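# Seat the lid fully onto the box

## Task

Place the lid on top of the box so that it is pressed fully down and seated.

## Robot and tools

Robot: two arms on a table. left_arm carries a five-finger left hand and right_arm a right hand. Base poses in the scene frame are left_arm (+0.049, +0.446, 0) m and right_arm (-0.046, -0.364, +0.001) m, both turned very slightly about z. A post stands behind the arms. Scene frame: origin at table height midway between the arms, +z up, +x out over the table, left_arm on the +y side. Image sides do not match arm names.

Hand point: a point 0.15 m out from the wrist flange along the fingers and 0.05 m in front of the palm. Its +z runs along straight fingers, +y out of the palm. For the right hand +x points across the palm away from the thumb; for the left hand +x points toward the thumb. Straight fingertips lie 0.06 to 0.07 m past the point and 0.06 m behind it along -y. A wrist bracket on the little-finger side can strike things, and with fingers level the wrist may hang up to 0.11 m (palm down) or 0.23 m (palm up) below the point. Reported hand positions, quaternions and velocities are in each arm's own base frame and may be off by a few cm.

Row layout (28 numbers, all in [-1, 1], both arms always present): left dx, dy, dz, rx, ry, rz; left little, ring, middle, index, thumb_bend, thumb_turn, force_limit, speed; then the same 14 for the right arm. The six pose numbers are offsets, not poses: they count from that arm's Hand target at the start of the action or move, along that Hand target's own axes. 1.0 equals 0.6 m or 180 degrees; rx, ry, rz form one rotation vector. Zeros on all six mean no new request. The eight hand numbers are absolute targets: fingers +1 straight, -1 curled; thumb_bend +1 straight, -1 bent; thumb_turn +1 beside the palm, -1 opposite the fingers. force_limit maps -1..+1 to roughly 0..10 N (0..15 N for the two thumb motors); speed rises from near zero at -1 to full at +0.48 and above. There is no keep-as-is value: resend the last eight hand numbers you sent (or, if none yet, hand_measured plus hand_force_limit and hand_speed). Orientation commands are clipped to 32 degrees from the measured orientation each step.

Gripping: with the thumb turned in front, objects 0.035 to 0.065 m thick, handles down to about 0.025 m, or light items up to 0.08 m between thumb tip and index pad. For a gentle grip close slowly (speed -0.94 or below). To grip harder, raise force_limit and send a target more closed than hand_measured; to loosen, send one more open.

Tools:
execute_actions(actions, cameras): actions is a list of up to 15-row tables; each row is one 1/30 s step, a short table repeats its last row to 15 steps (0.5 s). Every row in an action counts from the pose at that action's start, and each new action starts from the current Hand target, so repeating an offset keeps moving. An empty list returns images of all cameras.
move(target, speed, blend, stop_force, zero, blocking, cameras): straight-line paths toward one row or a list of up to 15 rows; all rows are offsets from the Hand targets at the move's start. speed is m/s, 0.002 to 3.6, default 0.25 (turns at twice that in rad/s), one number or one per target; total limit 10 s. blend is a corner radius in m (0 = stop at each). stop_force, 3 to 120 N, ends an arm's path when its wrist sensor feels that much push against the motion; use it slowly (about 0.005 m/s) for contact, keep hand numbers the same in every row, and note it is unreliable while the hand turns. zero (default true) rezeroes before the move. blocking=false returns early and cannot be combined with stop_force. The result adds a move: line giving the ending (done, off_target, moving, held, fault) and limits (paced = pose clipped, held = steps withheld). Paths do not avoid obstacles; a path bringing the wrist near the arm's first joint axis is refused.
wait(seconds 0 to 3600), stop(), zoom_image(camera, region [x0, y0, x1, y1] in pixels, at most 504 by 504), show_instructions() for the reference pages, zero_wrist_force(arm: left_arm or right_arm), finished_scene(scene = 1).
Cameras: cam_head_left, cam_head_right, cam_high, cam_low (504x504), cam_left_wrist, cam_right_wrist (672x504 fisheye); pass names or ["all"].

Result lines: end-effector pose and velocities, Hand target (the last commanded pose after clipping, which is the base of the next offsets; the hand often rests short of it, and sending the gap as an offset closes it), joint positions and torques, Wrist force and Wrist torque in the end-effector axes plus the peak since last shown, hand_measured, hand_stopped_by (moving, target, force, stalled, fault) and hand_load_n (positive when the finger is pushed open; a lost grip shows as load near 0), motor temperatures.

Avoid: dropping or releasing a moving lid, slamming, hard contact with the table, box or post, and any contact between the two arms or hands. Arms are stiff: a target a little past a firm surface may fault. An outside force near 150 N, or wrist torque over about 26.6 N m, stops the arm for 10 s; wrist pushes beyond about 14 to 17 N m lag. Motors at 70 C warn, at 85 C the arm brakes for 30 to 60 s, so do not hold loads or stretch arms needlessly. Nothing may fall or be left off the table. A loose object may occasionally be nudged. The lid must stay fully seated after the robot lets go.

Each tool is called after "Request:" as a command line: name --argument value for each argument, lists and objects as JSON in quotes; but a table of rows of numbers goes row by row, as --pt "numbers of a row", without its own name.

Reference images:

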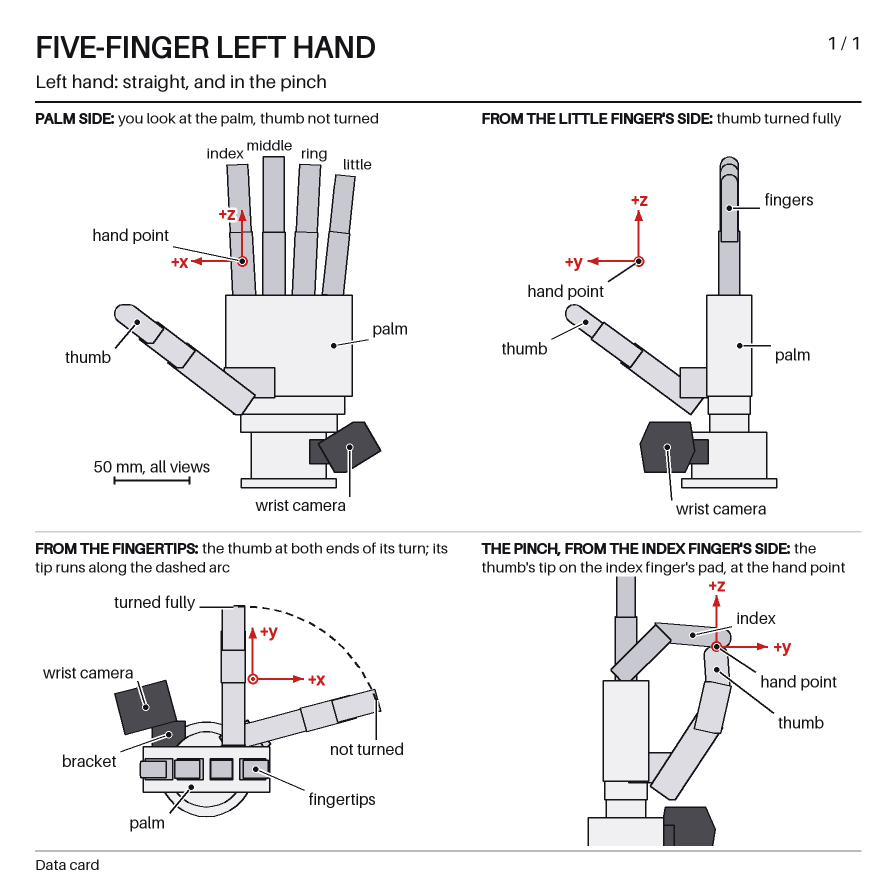

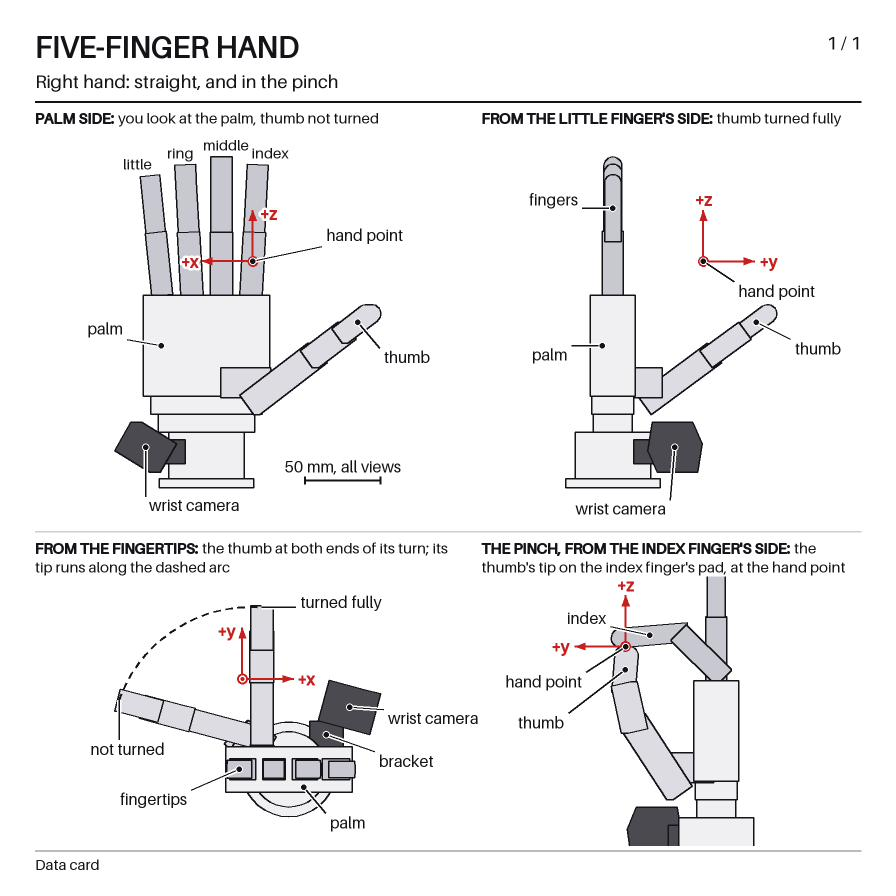

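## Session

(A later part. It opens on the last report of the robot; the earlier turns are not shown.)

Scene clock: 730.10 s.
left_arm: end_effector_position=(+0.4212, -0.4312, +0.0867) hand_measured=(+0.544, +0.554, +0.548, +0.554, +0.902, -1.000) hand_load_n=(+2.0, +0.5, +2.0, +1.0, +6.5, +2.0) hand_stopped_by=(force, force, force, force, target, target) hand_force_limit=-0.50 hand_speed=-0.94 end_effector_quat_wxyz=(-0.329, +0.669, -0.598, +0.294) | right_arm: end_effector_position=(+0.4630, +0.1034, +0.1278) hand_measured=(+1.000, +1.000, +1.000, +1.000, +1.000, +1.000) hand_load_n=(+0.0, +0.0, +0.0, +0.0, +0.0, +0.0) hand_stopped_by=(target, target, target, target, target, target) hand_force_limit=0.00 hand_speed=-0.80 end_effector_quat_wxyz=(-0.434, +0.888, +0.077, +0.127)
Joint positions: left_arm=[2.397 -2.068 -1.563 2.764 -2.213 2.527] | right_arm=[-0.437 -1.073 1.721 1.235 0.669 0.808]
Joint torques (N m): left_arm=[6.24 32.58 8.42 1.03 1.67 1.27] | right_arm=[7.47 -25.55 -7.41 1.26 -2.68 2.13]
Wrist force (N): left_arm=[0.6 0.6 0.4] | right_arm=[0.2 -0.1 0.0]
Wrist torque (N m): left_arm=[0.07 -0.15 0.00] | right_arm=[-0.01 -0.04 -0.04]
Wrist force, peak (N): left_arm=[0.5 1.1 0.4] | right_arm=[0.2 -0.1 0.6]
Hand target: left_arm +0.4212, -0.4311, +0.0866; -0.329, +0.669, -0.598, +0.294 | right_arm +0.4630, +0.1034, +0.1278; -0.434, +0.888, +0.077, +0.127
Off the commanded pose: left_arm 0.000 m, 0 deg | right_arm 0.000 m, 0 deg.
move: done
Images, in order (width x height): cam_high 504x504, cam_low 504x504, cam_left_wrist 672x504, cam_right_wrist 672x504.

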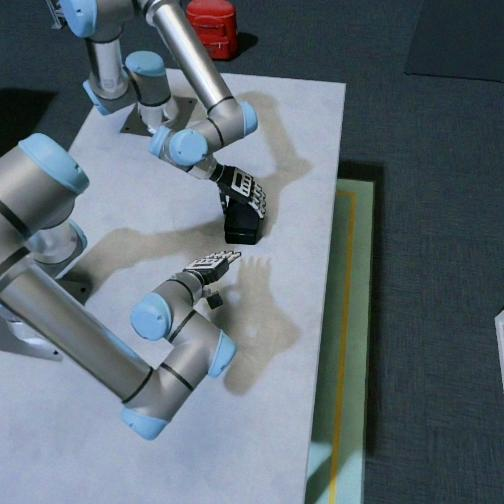

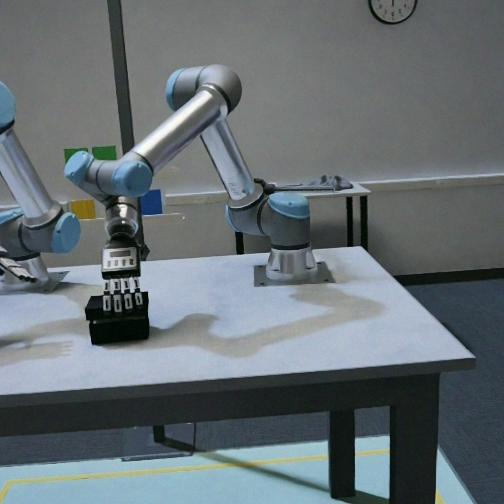

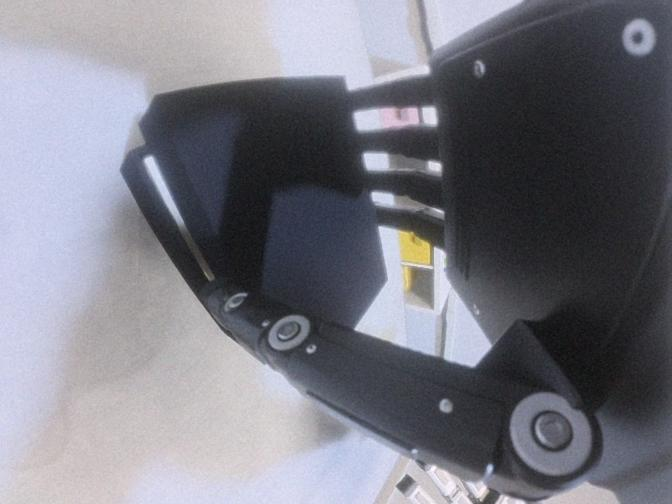

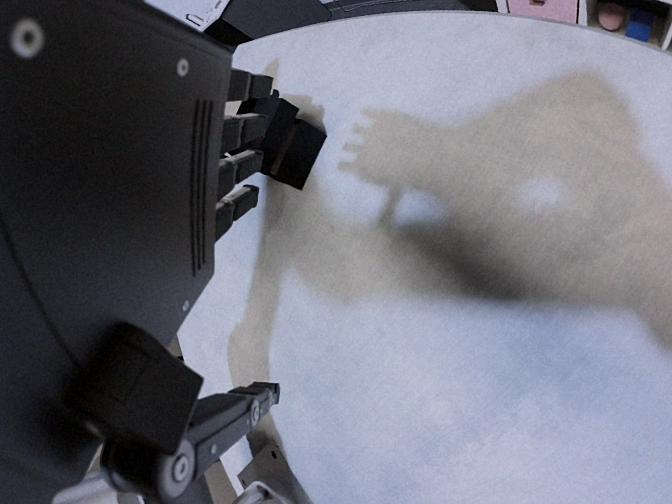

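Request:
zoom_image --camera "cam_low" --region '[80, 285, 120, 325]'

Request:
zoom_image --camera "cam_low" --region '[120, 285, 160, 325]'

Request:
zoom_image --camera "cam_high" --region '[218, 200, 268, 250]'

Request:
zoom_image --camera "cam_right_wrist" --region '[255, 90, 335, 200]'

Scaled by 12.600 from the camera's image (finer frame: 720x720).

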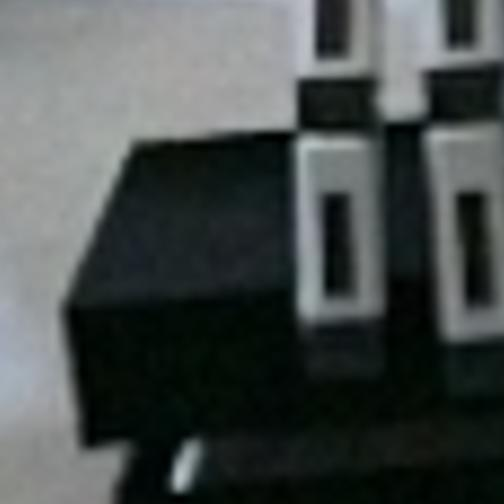

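Scaled by 12.600 from the camera's image (finer frame: 720x720).

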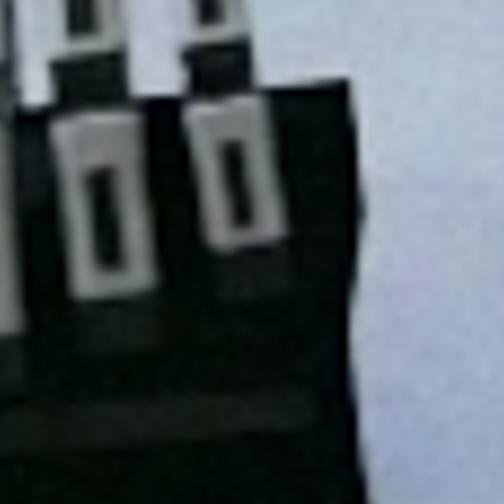

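Scaled by 10.080 from the camera's image (finer frame: 720x720).

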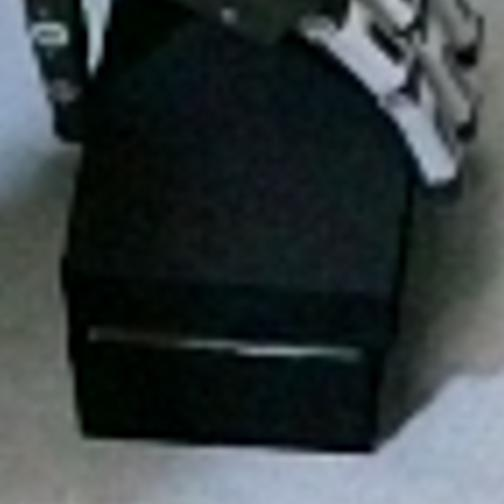

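Scaled by 4.582 from the camera's image (finer frame: 960x720).

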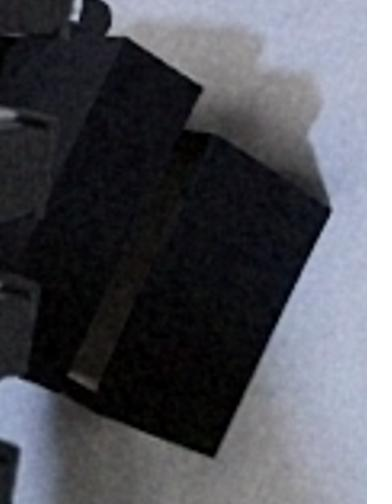

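Request:
zoom_image --camera "cam_low" --region '[80, 312, 120, 352]'

Request:
zoom_image --camera "cam_low" --region '[120, 312, 160, 352]'

Scaled by 12.600 from the camera's image (finer frame: 720x720).

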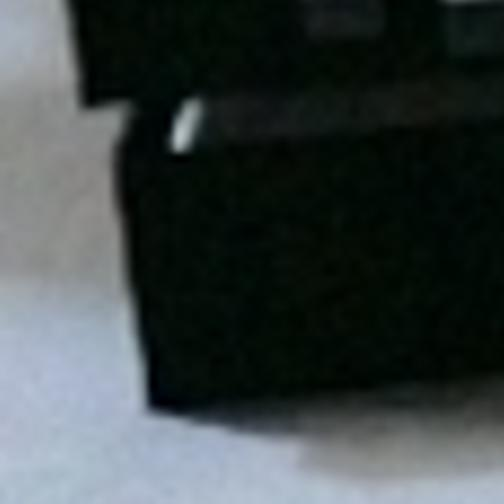

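Scaled by 12.600 from the camera's image (finer frame: 720x720).

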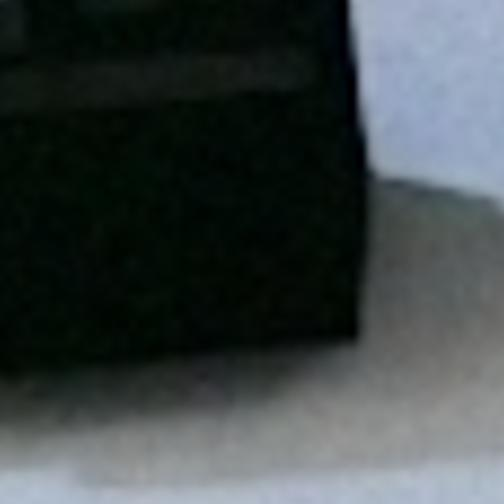

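Request:
zoom_image --camera "cam_high" --region '[220, 218, 250, 248]'

Request:
zoom_image --camera "cam_high" --region '[240, 218, 270, 248]'

Scaled by 16.800 from the camera's image (finer frame: 720x720).

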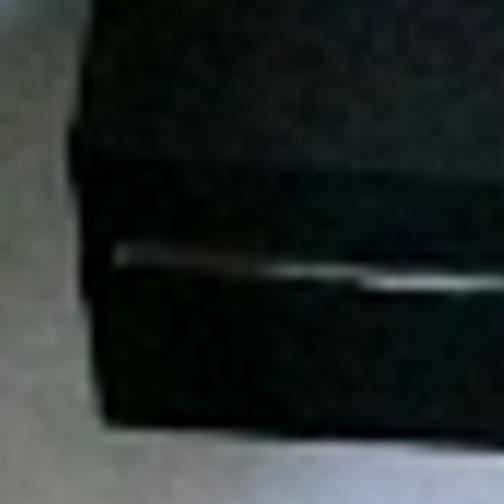

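Scaled by 16.800 from the camera's image (finer frame: 720x720).

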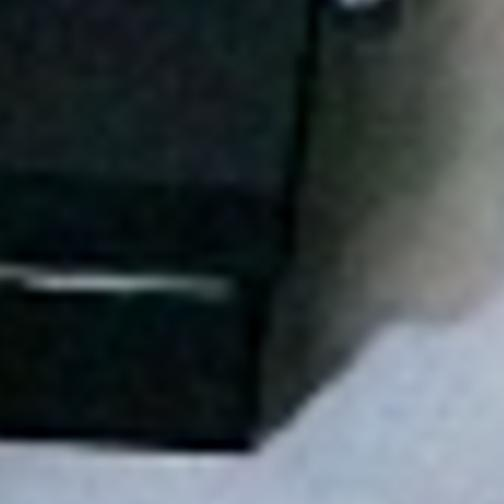

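Request:
wait --seconds 0.1 --cameras '["cam_head_left", "cam_head_right"]'

Scene clock: 1037.77 s.
left_arm: end_effector_position=(+0.4212, -0.4311, +0.0866) hand_measured=(+0.544, +0.554, +0.548, +0.554, +0.902, -1.000) hand_load_n=(+2.0, +0.5, +2.0, +1.0, +6.5, +2.0) hand_stopped_by=(force, force, force, force, target, target) hand_force_limit=-0.50 hand_speed=-0.94 end_effector_quat_wxyz=(-0.329, +0.669, -0.598, +0.294) | right_arm: end_effector_position=(+0.4630, +0.1034, +0.1278) hand_measured=(+1.000, +1.000, +1.000, +1.000, +1.000, +1.000) hand_load_n=(+0.0, +0.0, -0.5, +0.0, +0.0, -0.5) hand_stopped_by=(target, target, target, target, target, target) hand_force_limit=0.00 hand_speed=-0.80 end_effector_quat_wxyz=(-0.434, +0.888, +0.077, +0.127)
Joint positions: left_arm=[2.397 -2.068 -1.563 2.765 -2.213 2.527] | right_arm=[-0.437 -1.073 1.721 1.235 0.669 0.808]
Joint torques (N m): left_arm=[5.69 33.99 8.2 1.12 1.59 1.17] | right_arm=[6.61 -30.26 -6.56 1.19 -2.28 2.1]
Wrist force (N): left_arm=[0.8 0.6 0.6] | right_arm=[0.2 -0.6 0.0]
Wrist torque (N m): left_arm=[0.05 -0.17 0.02] | right_arm=[-0.08 -0.03 -0.06]
Wrist force, peak (N): left_arm=[0.5 0.8 0.8] | right_arm=[0.4 0.0 0.5]
Hand target: left_arm +0.4212, -0.4311, +0.0866; -0.329, +0.669, -0.598, +0.294 | right_arm +0.4630, +0.1034, +0.1278; -0.434, +0.888, +0.077, +0.127
Off the commanded pose: left_arm 0.000 m, 0 deg | right_arm 0.000 m, 0 deg.
wait: 0.10 s; at rest from the start

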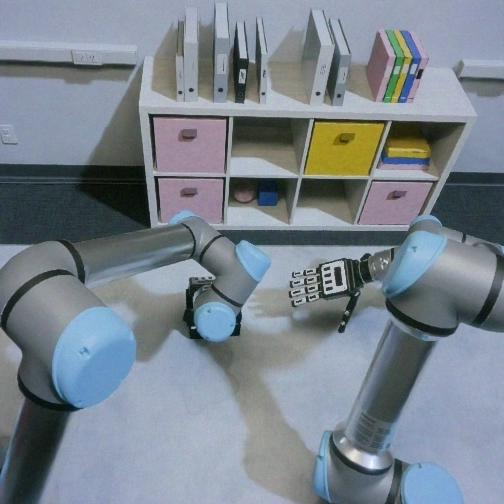

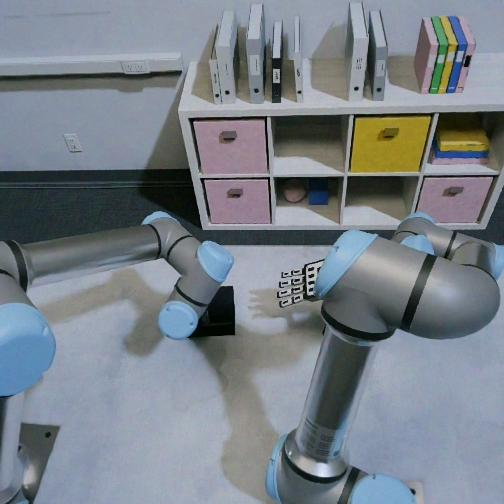

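Request:
zoom_image --camera "cam_head_right" --region '[190, 275, 250, 345]'

Request:
zoom_image --camera "cam_head_left" --region '[175, 270, 255, 350]'

Scaled by 7.200 from the camera's image (finer frame: 720x720).

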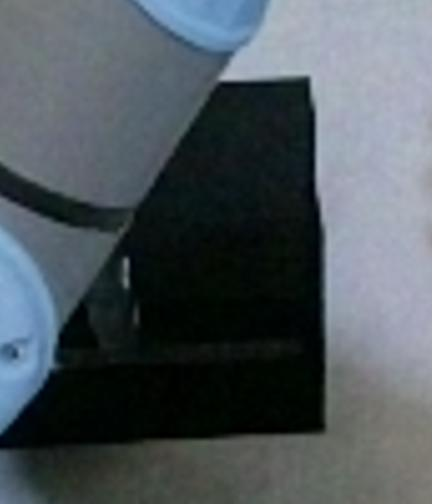

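Scaled by 6.300 from the camera's image (finer frame: 720x720).

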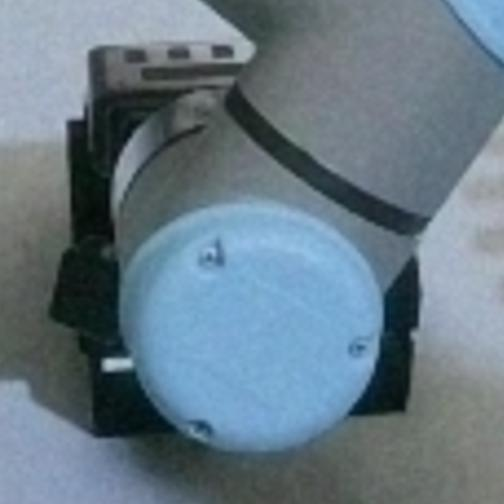

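Request:
move --target '[-0.0008, 0.0151, 0.0022, 0, -0.0031, -0.0024, 0.3, 0.3, 0.3, 0.3, 0.9, -1, -0.5, -0.94, 0, 0, 0, 0, 0, 0, 1, 1, 1, 1, 1, 1, 0, -0.8]' --speed 0.03 --cameras '["cam_low", "cam_high", "cam_left_wrist", "cam_head_right"]'

Request:
zoom_image --camera "cam_left_wrist" --region '[90, 60, 250, 220]'

Request:
zoom_image --camera "cam_low" --region '[80, 295, 120, 335]'

Request:
zoom_image --camera "cam_low" --region '[125, 285, 165, 325]'

Request:
zoom_image --camera "cam_high" --region '[218, 212, 262, 256]'

Request:
zoom_image --camera "cam_head_right" --region '[200, 290, 245, 345]'

Scene clock: 1058.50 s.
left_arm: end_effector_position=(+0.4168, -0.4312, +0.0788) hand_measured=(+0.544, +0.554, +0.548, +0.554, +0.902, -1.000) hand_load_n=(+2.0, +0.5, +2.0, +1.0, +6.5, +2.0) hand_stopped_by=(force, force, force, force, target, target) hand_force_limit=-0.50 hand_speed=-0.94 end_effector_quat_wxyz=(-0.331, +0.673, -0.594, +0.292) | right_arm: end_effector_position=(+0.4630, +0.1034, +0.1278) hand_measured=(+1.000, +1.000, +1.000, +1.000, +1.000, +1.000) hand_load_n=(+0.0, +0.0, +0.0, +0.0, +0.0, +0.0) hand_stopped_by=(target, target, target, target, target, target) hand_force_limit=0.00 hand_speed=-0.80 end_effector_quat_wxyz=(-0.434, +0.888, +0.077, +0.127)
Joint positions: left_arm=[2.387 -2.078 -1.572 2.772 -2.227 2.506] | right_arm=[-0.437 -1.073 1.721 1.235 0.669 0.808]
Joint torques (N m): left_arm=[-8.43 33.88 8.87 1 -3.49 -1.3] | right_arm=[6.76 -36.1 -6.01 1.23 -1.94 2.25]
Wrist force (N): left_arm=[0.5 0.6 0.5] | right_arm=[0.5 0.0 0.4]
Wrist torque (N m): left_arm=[0.06 -0.12 0.09] | right_arm=[-0.02 -0.09 -0.02]
Wrist force, peak (N): left_arm=[0.7 0.9 0.6] | right_arm=[0.5 -0.3 0.4]
Hand target: left_arm +0.4167, -0.4312, +0.0786; -0.331, +0.673, -0.593, +0.292 | right_arm +0.4630, +0.1034, +0.1278; -0.434, +0.888, +0.077, +0.127
Off the commanded pose: left_arm 0.000 m, 0 deg | right_arm 0.000 m, 0 deg.
move: done
Images, in order (width x height): cam_head_right 504x504, cam_high 504x504, cam_low 504x504, cam_left_wrist 672x504.

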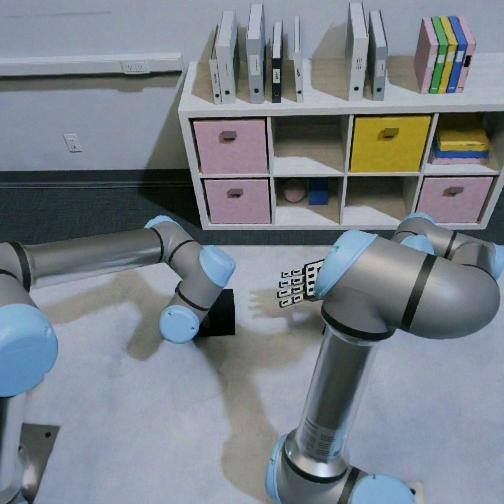

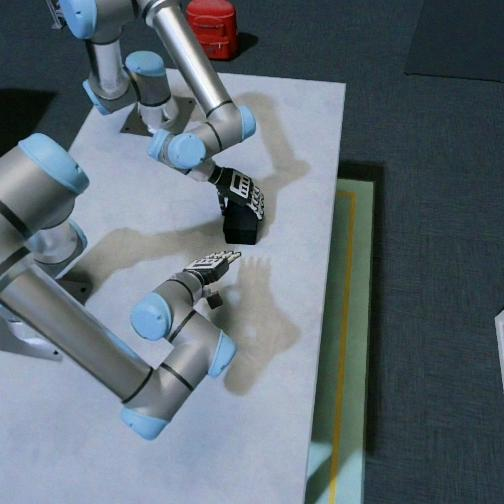

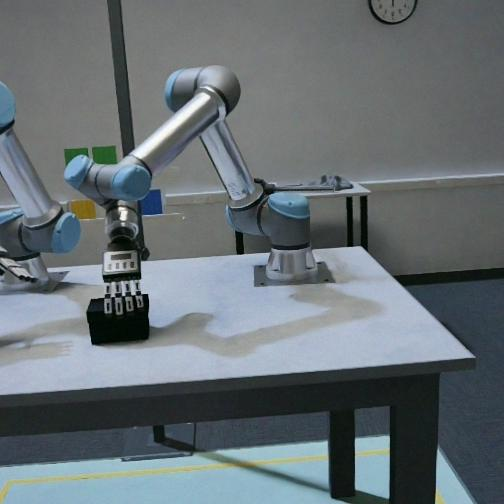

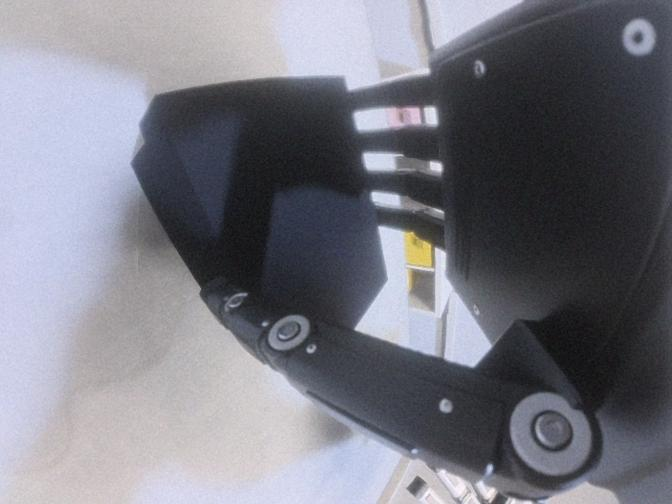

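Scaled by 3.150 from the camera's image (finer frame: 960x720).

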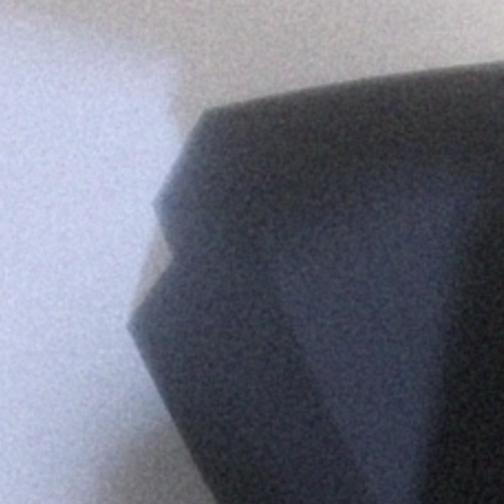

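Scaled by 12.600 from the camera's image (finer frame: 720x720).

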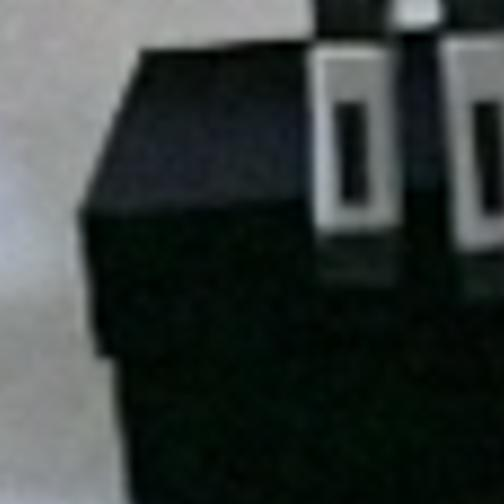

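Scaled by 12.600 from the camera's image (finer frame: 720x720).

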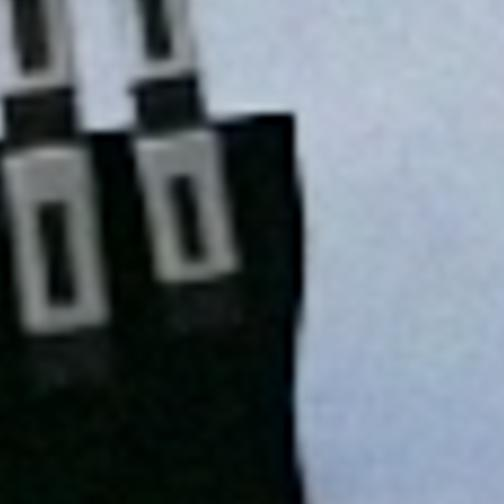

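Scaled by 11.455 from the camera's image (finer frame: 720x720).

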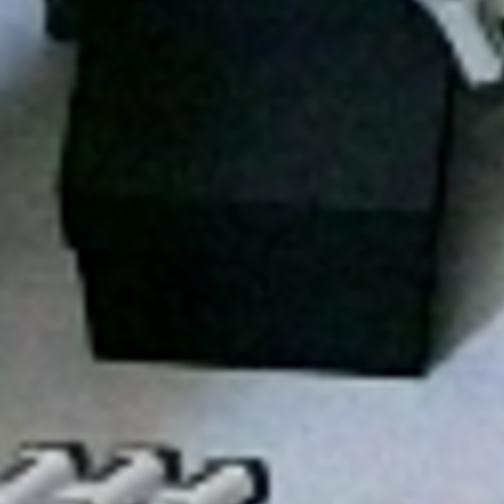

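Scaled by 9.164 from the camera's image (finer frame: 720x720).

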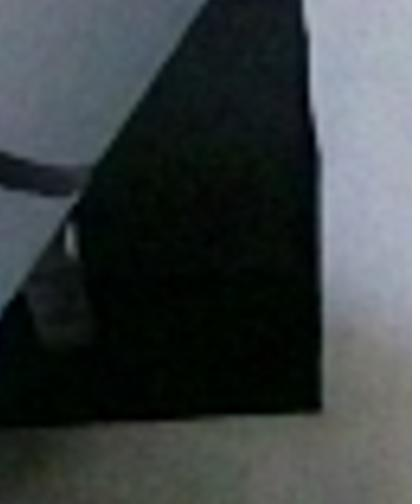

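Request:
move --target '[0.0013, 0.0061, 0.0047, 0, -0.0035, -0.0027, 0.3, 0.3, 0.3, 0.3, 0.9, -1, -0.5, -0.94, 0, 0, 0, 0, 0, 0, 1, 1, 1, 1, 1, 1, 0, -0.8]' --speed 0.02 --cameras '["cam_low", "cam_high", "cam_left_wrist", "cam_right_wrist"]'

Request:
zoom_image --camera "cam_left_wrist" --region '[110, 80, 230, 200]'

Request:
zoom_image --camera "cam_low" --region '[80, 305, 120, 345]'

Request:
zoom_image --camera "cam_low" --region '[125, 285, 165, 325]'

Request:
zoom_image --camera "cam_high" --region '[220, 218, 262, 250]'

Request:
zoom_image --camera "cam_right_wrist" --region '[245, 80, 345, 200]'

Scene clock: 1098.60 s.
left_arm: end_effector_position=(+0.4168, -0.4319, +0.0742) hand_measured=(+0.544, +0.554, +0.548, +0.554, +0.902, -1.000) hand_load_n=(+2.5, +0.5, +2.0, +1.0, +6.5, +1.0) hand_stopped_by=(force, force, force, force, target, target) hand_force_limit=-0.50 hand_speed=-0.94 end_effector_quat_wxyz=(-0.333, +0.677, -0.589, +0.290) | right_arm: end_effector_position=(+0.4630, +0.1034, +0.1278) hand_measured=(+1.000, +1.000, +1.000, +1.000, +1.000, +1.000) hand_load_n=(+0.0, +0.0, +0.0, +0.0, +0.5, +0.0) hand_stopped_by=(target, target, target, target, target, target) hand_force_limit=0.00 hand_speed=-0.80 end_effector_quat_wxyz=(-0.434, +0.888, +0.077, +0.127)
Joint positions: left_arm=[2.382 -2.092 -1.567 2.768 -2.239 2.488] | right_arm=[-0.437 -1.073 1.721 1.235 0.669 0.808]
Joint torques (N m): left_arm=[-8.35 28.47 21.33 -2.68 -2.61 -1.12] | right_arm=[7.53 -39.63 -5.97 1.2 -1.39 2.05]
Wrist force (N): left_arm=[-1.6 -7.3 -5.4] | right_arm=[0.1 0.0 0.2]
Wrist torque (N m): left_arm=[-0.36 -0.11 0.16] | right_arm=[0.00 -0.02 -0.04]
Wrist force, peak (N): left_arm=[-1.6 -7.3 -5.4] | right_arm=[0.4 -0.4 0.4]
Hand target: left_arm +0.4168, -0.4320, +0.0740; -0.333, +0.677, -0.589, +0.290 | right_arm +0.4630, +0.1034, +0.1278; -0.434, +0.888, +0.077, +0.127
Off the commanded pose: left_arm 0.000 m, 0 deg | right_arm 0.000 m, 0 deg.
move: done
Images, in order (width x height): cam_high 504x504, cam_low 504x504, cam_left_wrist 672x504, cam_right_wrist 672x504.

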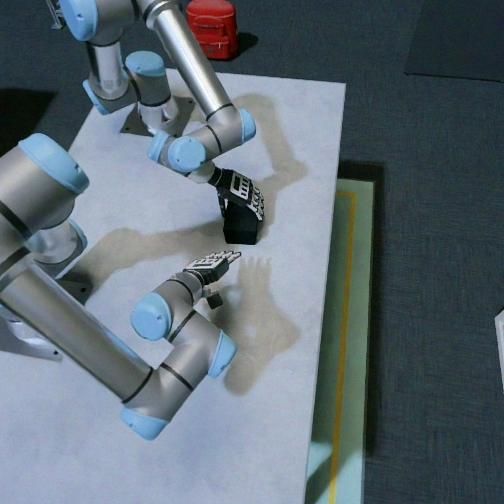

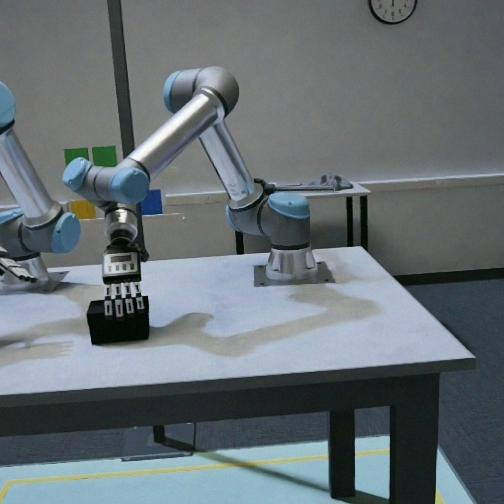

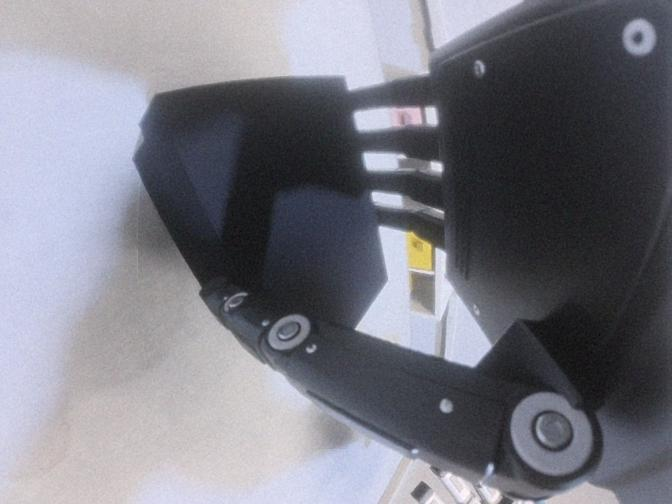

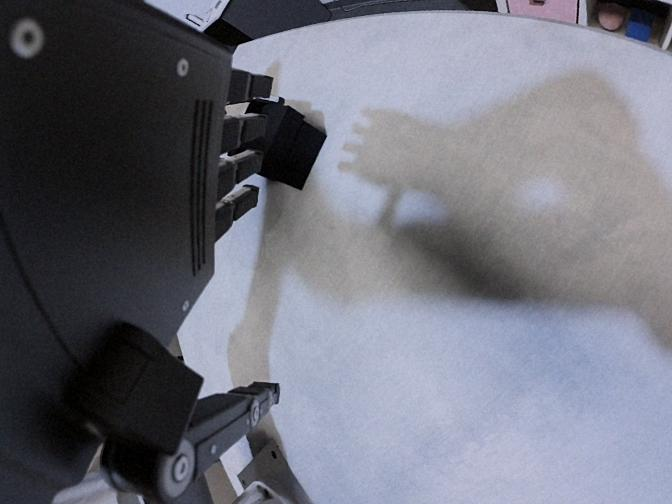

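Scaled by 4.200 from the camera's image (finer frame: 960x720).

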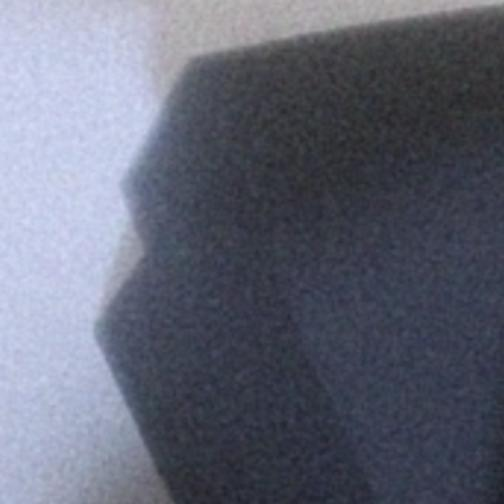

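Scaled by 12.600 from the camera's image (finer frame: 720x720).

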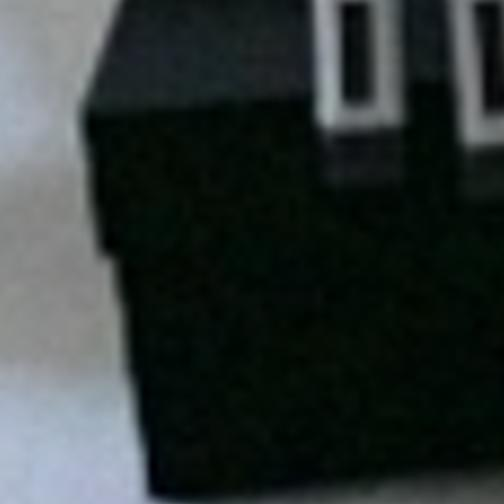

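Scaled by 12.600 from the camera's image (finer frame: 720x720).

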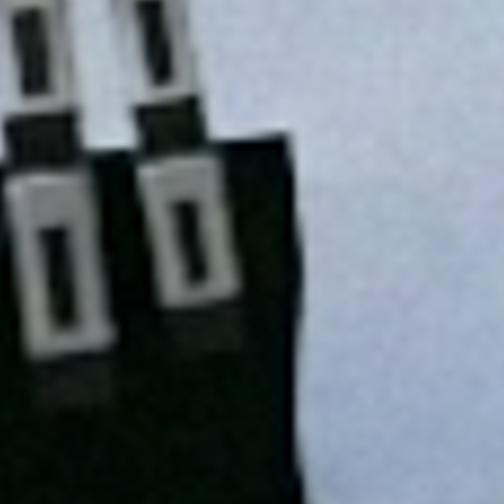

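Scaled by 12.000 from the camera's image (finer frame: 720x720).

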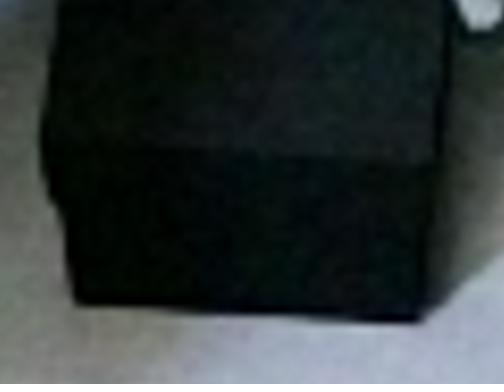

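Scaled by 4.200 from the camera's image (finer frame: 960x720).

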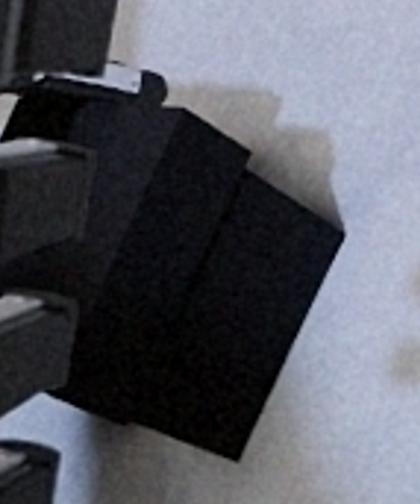

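Request:
move --target '[0, -0.0038, -0.0061, 0, 0, 0, 0.3, 0.3, 0.3, 0.3, 0.9, -1, -0.5, -0.94, 0, 0, 0, 0, 0, 0, 1, 1, 1, 1, 1, 1, 0, -0.8]' --speed 0.02

Request:
zero_wrist_force --arm "left_arm"

Request:
move --target '[0, 0.0238, 0.0183, 0, 0, 0, 0.3, 0.3, 0.3, 0.3, 0.9, -1, -0.5, -0.94, 0, 0, 0, 0, 0, 0, 1, 1, 1, 1, 1, 1, 0, -0.8]' --speed 0.004 --stop_force 3

Scene clock: 1151.97 s.
left_arm: end_effector_position=(+0.4154, -0.4322, +0.0779) hand_measured=(+0.544, +0.554, +0.548, +0.554, +0.902, -1.000) hand_load_n=(+2.0, +0.5, +2.0, +1.0, +6.5, +2.0) hand_stopped_by=(force, force, force, force, target, target) hand_force_limit=-0.50 hand_speed=-0.94 end_effector_quat_wxyz=(-0.333, +0.677, -0.589, +0.290) | right_arm: end_effector_position=(+0.4630, +0.1034, +0.1278) hand_measured=(+1.000, +1.000, +1.000, +1.000, +1.000, +1.000) hand_load_n=(+0.0, +0.0, +0.0, +0.0, +0.0, +0.0) hand_stopped_by=(target, target, target, target, target, target) hand_force_limit=0.00 hand_speed=-0.80 end_effector_quat_wxyz=(-0.434, +0.888, +0.077, +0.127)
Joint positions: left_arm=[2.38 -2.087 -1.565 2.759 -2.241 2.485] | right_arm=[-0.437 -1.073 1.721 1.235 0.669 0.808]
Joint torques (N m): left_arm=[-8.19 49.98 24.49 -2.95 -3.55 -1.26] | right_arm=[7.85 -39.69 -5.79 1.15 -1.08 1.94]
Wrist force (N): left_arm=[0.6 1.0 0.9] | right_arm=[0.5 -0.2 0.2]
Wrist torque (N m): left_arm=[0.10 -0.12 0.08] | right_arm=[-0.03 -0.08 -0.02]
Wrist force, peak (N): left_arm=[-2.2 -8.4 -5.7] | right_arm=[0.4 -0.1 0.5]
Hand target: left_arm +0.4153, -0.4322, +0.0781; -0.333, +0.677, -0.589, +0.290 | right_arm +0.4630, +0.1034, +0.1278; -0.434, +0.888, +0.077, +0.127
Off the commanded pose: left_arm 0.000 m, 0 deg | right_arm 0.000 m, 0 deg.
move: done

Wrist force sensor zeroed.

Scene clock: 1154.17 s.
left_arm: end_effector_position=(+0.4153, -0.4322, +0.0746) hand_measured=(+0.544, +0.554, +0.548, +0.554, +0.902, -1.000) hand_load_n=(+2.0, +0.5, +2.0, +1.5, +6.5, +2.0) hand_stopped_by=(force, force, force, force, target, target) hand_force_limit=-0.50 hand_speed=-0.94 end_effector_quat_wxyz=(-0.333, +0.677, -0.589, +0.290) | right_arm: end_effector_position=(+0.4630, +0.1034, +0.1278) hand_measured=(+1.000, +1.000, +1.000, +1.000, +1.000, +1.000) hand_load_n=(+0.0, -0.5, +0.0, +0.0, +0.0, +0.0) hand_stopped_by=(target, target, target, target, target, target) hand_force_limit=0.00 hand_speed=-0.80 end_effector_quat_wxyz=(-0.434, +0.888, +0.077, +0.127)
Joint positions: left_arm=[2.38 -2.09 -1.568 2.766 -2.241 2.485] | right_arm=[-0.437 -1.073 1.721 1.235 0.669 0.808]
Joint torques (N m): left_arm=[-6.47 50.98 25.72 -2.9 -2.62 -1.03] | right_arm=[7.95 -39.56 -5.83 1.2 -0.64 1.96]
Wrist force (N, zeroed by zero_wrist_force on left_arm): left_arm=[0.1 -0.4 -0.3] | right_arm=[0.2 -0.1 0.0]
Wrist torque (N m, zeroed by zero_wrist_force on left_arm): left_arm=[-0.04 -0.01 0.01] | right_arm=[-0.02 -0.04 -0.03]
Wrist force, peak (N, zeroed by zero_wrist_force on left_arm): left_arm=[0.7 -3.4 -2.4] | right_arm=[0.6 -0.2 0.1]
Hand target: left_arm +0.4153, -0.4322, +0.0746; -0.333, +0.677, -0.589, +0.290 (not the last commanded pose) | right_arm +0.4630, +0.1034, +0.1278; -0.434, +0.888, +0.077, +0.127
Off the commanded pose: left_arm 0.015 m, 0 deg | right_arm 0.000 m, 0 deg.
move: contact (left_arm)

Request:
move --target '[0, 0.00106, 0.00081, 0, 0, 0, 0.3, 0.3, 0.3, 0.3, 0.9, -1, -0.5, -0.94, 0, 0, 0, 0, 0, 0, 1, 1, 1, 1, 1, 1, 0, -0.8]' --speed 0.003

Scene clock: 1158.73 s.
left_arm: end_effector_position=(+0.4154, -0.4322, +0.0740) hand_measured=(+0.544, +0.554, +0.548, +0.554, +0.902, -1.000) hand_load_n=(+1.5, +0.0, +2.0, +1.5, +6.5, +2.0) hand_stopped_by=(force, force, force, force, target, target) hand_force_limit=-0.50 hand_speed=-0.94 end_effector_quat_wxyz=(-0.333, +0.677, -0.589, +0.290) | right_arm: end_effector_position=(+0.4630, +0.1034, +0.1278) hand_measured=(+1.000, +1.000, +1.000, +1.000, +1.000, +1.000) hand_load_n=(+0.0, +0.0, +0.0, +0.0, -0.5, +0.0) hand_stopped_by=(target, target, target, target, target, target) hand_force_limit=0.00 hand_speed=-0.80 end_effector_quat_wxyz=(-0.434, +0.888, +0.077, +0.127)
Joint positions: left_arm=[2.38 -2.091 -1.569 2.768 -2.241 2.485] | right_arm=[-0.437 -1.073 1.721 1.235 0.669 0.808]
Joint torques (N m): left_arm=[-0.4 32 7.57 0.71 -0.48 -1.06] | right_arm=[8.03 -39.9 -6.23 1.29 -0.48 2.16]
Wrist force (N, zeroed by zero_wrist_force on left_arm): left_arm=[-1.0 -2.1 -1.1] | right_arm=[0.3 0.0 0.1]
Wrist torque (N m, zeroed by zero_wrist_force on left_arm): left_arm=[-0.11 0.09 -0.05] | right_arm=[0.00 -0.04 -0.03]
Wrist force, peak (N, zeroed by zero_wrist_force on left_arm): left_arm=[-1.0 -2.1 -1.1] | right_arm=[0.5 -0.4 0.3]
Hand target: left_arm +0.4153, -0.4322, +0.0738; -0.333, +0.677, -0.589, +0.290 | right_arm +0.4630, +0.1034, +0.1278; -0.434, +0.888, +0.077, +0.127
Off the commanded pose: left_arm 0.000 m, 0 deg | right_arm 0.000 m, 0 deg.
move: done

Request:
move --target '[0.0007, -0.0059, -0.0019, 0, -0.0053, -0.0041, 0.3, 0.3, 0.3, 0.3, 0.9, -1, -0.5, -0.94, 0, 0, 0, 0, 0, 0, 1, 1, 1, 1, 1, 1, 0, -0.8]' --speed 0.02

Request:
zero_wrist_force --arm "left_arm"

Request:
move --target '[0, 0.0238, 0.0183, 0, 0, 0, 0.3, 0.3, 0.3, 0.3, 0.9, -1, -0.5, -0.94, 0, 0, 0, 0, 0, 0, 1, 1, 1, 1, 1, 1, 0, -0.8]' --speed 0.004 --stop_force 3 --cameras '["cam_low", "cam_high", "cam_left_wrist", "cam_right_wrist", "cam_head_right"]'

Scene clock: 1238.27 s.
left_arm: end_effector_position=(+0.4166, -0.4324, +0.0773) hand_measured=(+0.544, +0.554, +0.548, +0.554, +0.902, -1.000) hand_load_n=(+1.5, +0.0, +2.0, +1.0, +6.5, +2.0) hand_stopped_by=(force, force, force, force, target, target) hand_force_limit=-0.50 hand_speed=-0.94 end_effector_quat_wxyz=(-0.336, +0.683, -0.582, +0.286) | right_arm: end_effector_position=(+0.4630, +0.1034, +0.1278) hand_measured=(+1.000, +1.000, +1.000, +1.000, +1.000, +1.000) hand_load_n=(+0.0, +0.0, +0.0, +0.0, +0.0, +0.0) hand_stopped_by=(target, target, target, target, target, target) hand_force_limit=0.00 hand_speed=-0.80 end_effector_quat_wxyz=(-0.434, +0.888, +0.077, +0.127)
Joint positions: left_arm=[2.376 -2.098 -1.551 2.742 -2.256 2.46] | right_arm=[-0.437 -1.073 1.721 1.235 0.669 0.808]
Joint torques (N m): left_arm=[-7.31 33.22 25.42 -2.76 -3.59 -1.49] | right_arm=[7.81 -39.9 -6 1.06 -0.41 2.07]
Wrist force (N, zeroed by zero_wrist_force on left_arm): left_arm=[-0.1 -0.1 -0.4] | right_arm=[0.2 -0.1 0.2]
Wrist torque (N m, zeroed by zero_wrist_force on left_arm): left_arm=[0.00 0.00 -0.01] | right_arm=[-0.02 -0.03 -0.04]
Wrist force, peak (N, zeroed by zero_wrist_force on left_arm): left_arm=[-1.0 -2.7 -1.4] | right_arm=[0.5 -0.3 0.4]
Hand target: left_arm +0.4166, -0.4324, +0.0773; -0.336, +0.683, -0.582, +0.286 | right_arm +0.4630, +0.1034, +0.1278; -0.434, +0.888, +0.077, +0.127
Off the commanded pose: left_arm 0.000 m, 0 deg | right_arm 0.000 m, 0 deg.
move: done

Wrist force sensor zeroed.

Scene clock: 1240.47 s.
left_arm: end_effector_position=(+0.4166, -0.4324, +0.0740) hand_measured=(+0.544, +0.554, +0.548, +0.554, +0.902, -1.000) hand_load_n=(+2.0, +0.5, +2.0, +1.5, +6.5, +1.5) hand_stopped_by=(force, force, force, force, target, target) hand_force_limit=-0.50 hand_speed=-0.94 end_effector_quat_wxyz=(-0.336, +0.683, -0.582, +0.286) | right_arm: end_effector_position=(+0.4630, +0.1034, +0.1278) hand_measured=(+1.000, +1.000, +1.000, +1.000, +1.000, +1.000) hand_load_n=(+0.0, -0.5, +0.0, +0.0, +0.0, +0.0) hand_stopped_by=(target, target, target, target, target, target) hand_force_limit=0.00 hand_speed=-0.80 end_effector_quat_wxyz=(-0.434, +0.888, +0.077, +0.127)
Joint positions: left_arm=[2.376 -2.102 -1.554 2.749 -2.256 2.46] | right_arm=[-0.437 -1.073 1.721 1.235 0.669 0.808]
Joint torques (N m): left_arm=[-7.56 48.42 24.26 -2.78 -3.01 -0.59] | right_arm=[7.32 -39.33 -6.21 1.21 -0.59 1.95]
Wrist force (N, zeroed by zero_wrist_force on left_arm): left_arm=[-0.2 -3.0 -2.0] | right_arm=[0.4 -0.4 0.2]
Wrist torque (N m, zeroed by zero_wrist_force on left_arm): left_arm=[-0.20 -0.01 0.03] | right_arm=[-0.06 -0.07 -0.03]
Wrist force, peak (N, zeroed by zero_wrist_force on left_arm): left_arm=[-0.4 -4.7 -2.8] | right_arm=[0.3 -0.1 0.5]
Hand target: left_arm +0.4166, -0.4324, +0.0740; -0.336, +0.683, -0.582, +0.286 (not the last commanded pose) | right_arm +0.4630, +0.1034, +0.1278; -0.434, +0.888, +0.077, +0.127
Off the commanded pose: left_arm 0.015 m, 0 deg | right_arm 0.000 m, 0 deg.
move: contact (left_arm)
Images, in order (width x height): cam_head_right 504x504, cam_high 504x504, cam_low 504x504, cam_left_wrist 672x504, cam_right_wrist 672x504.

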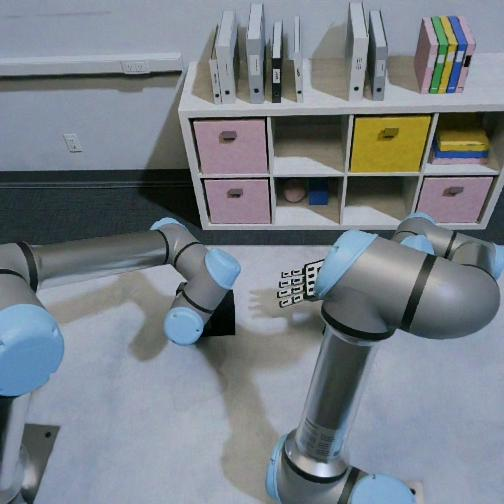

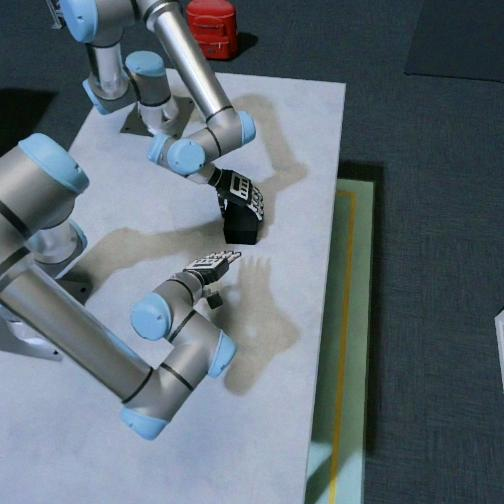

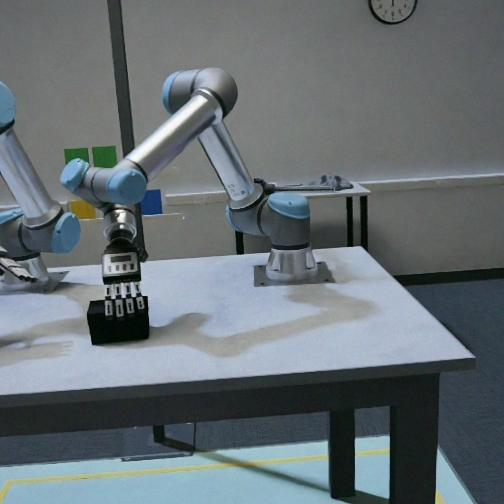

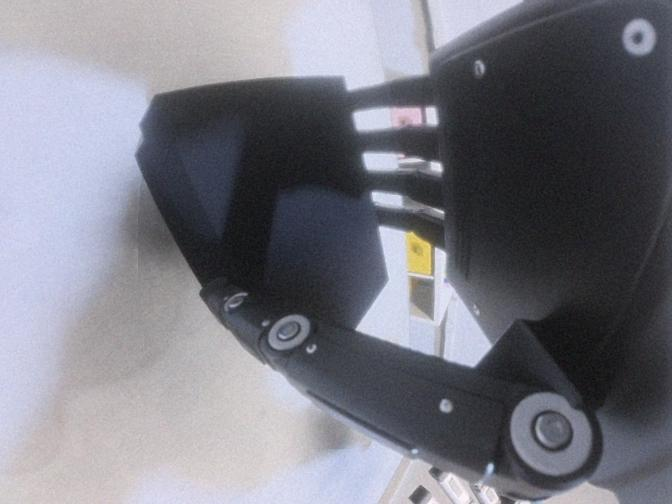

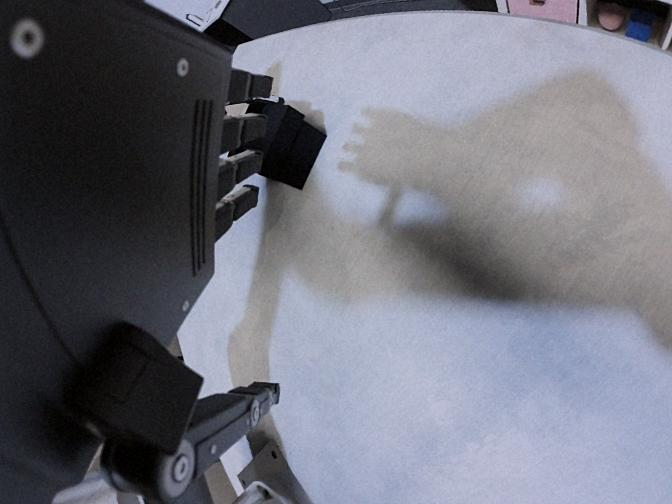

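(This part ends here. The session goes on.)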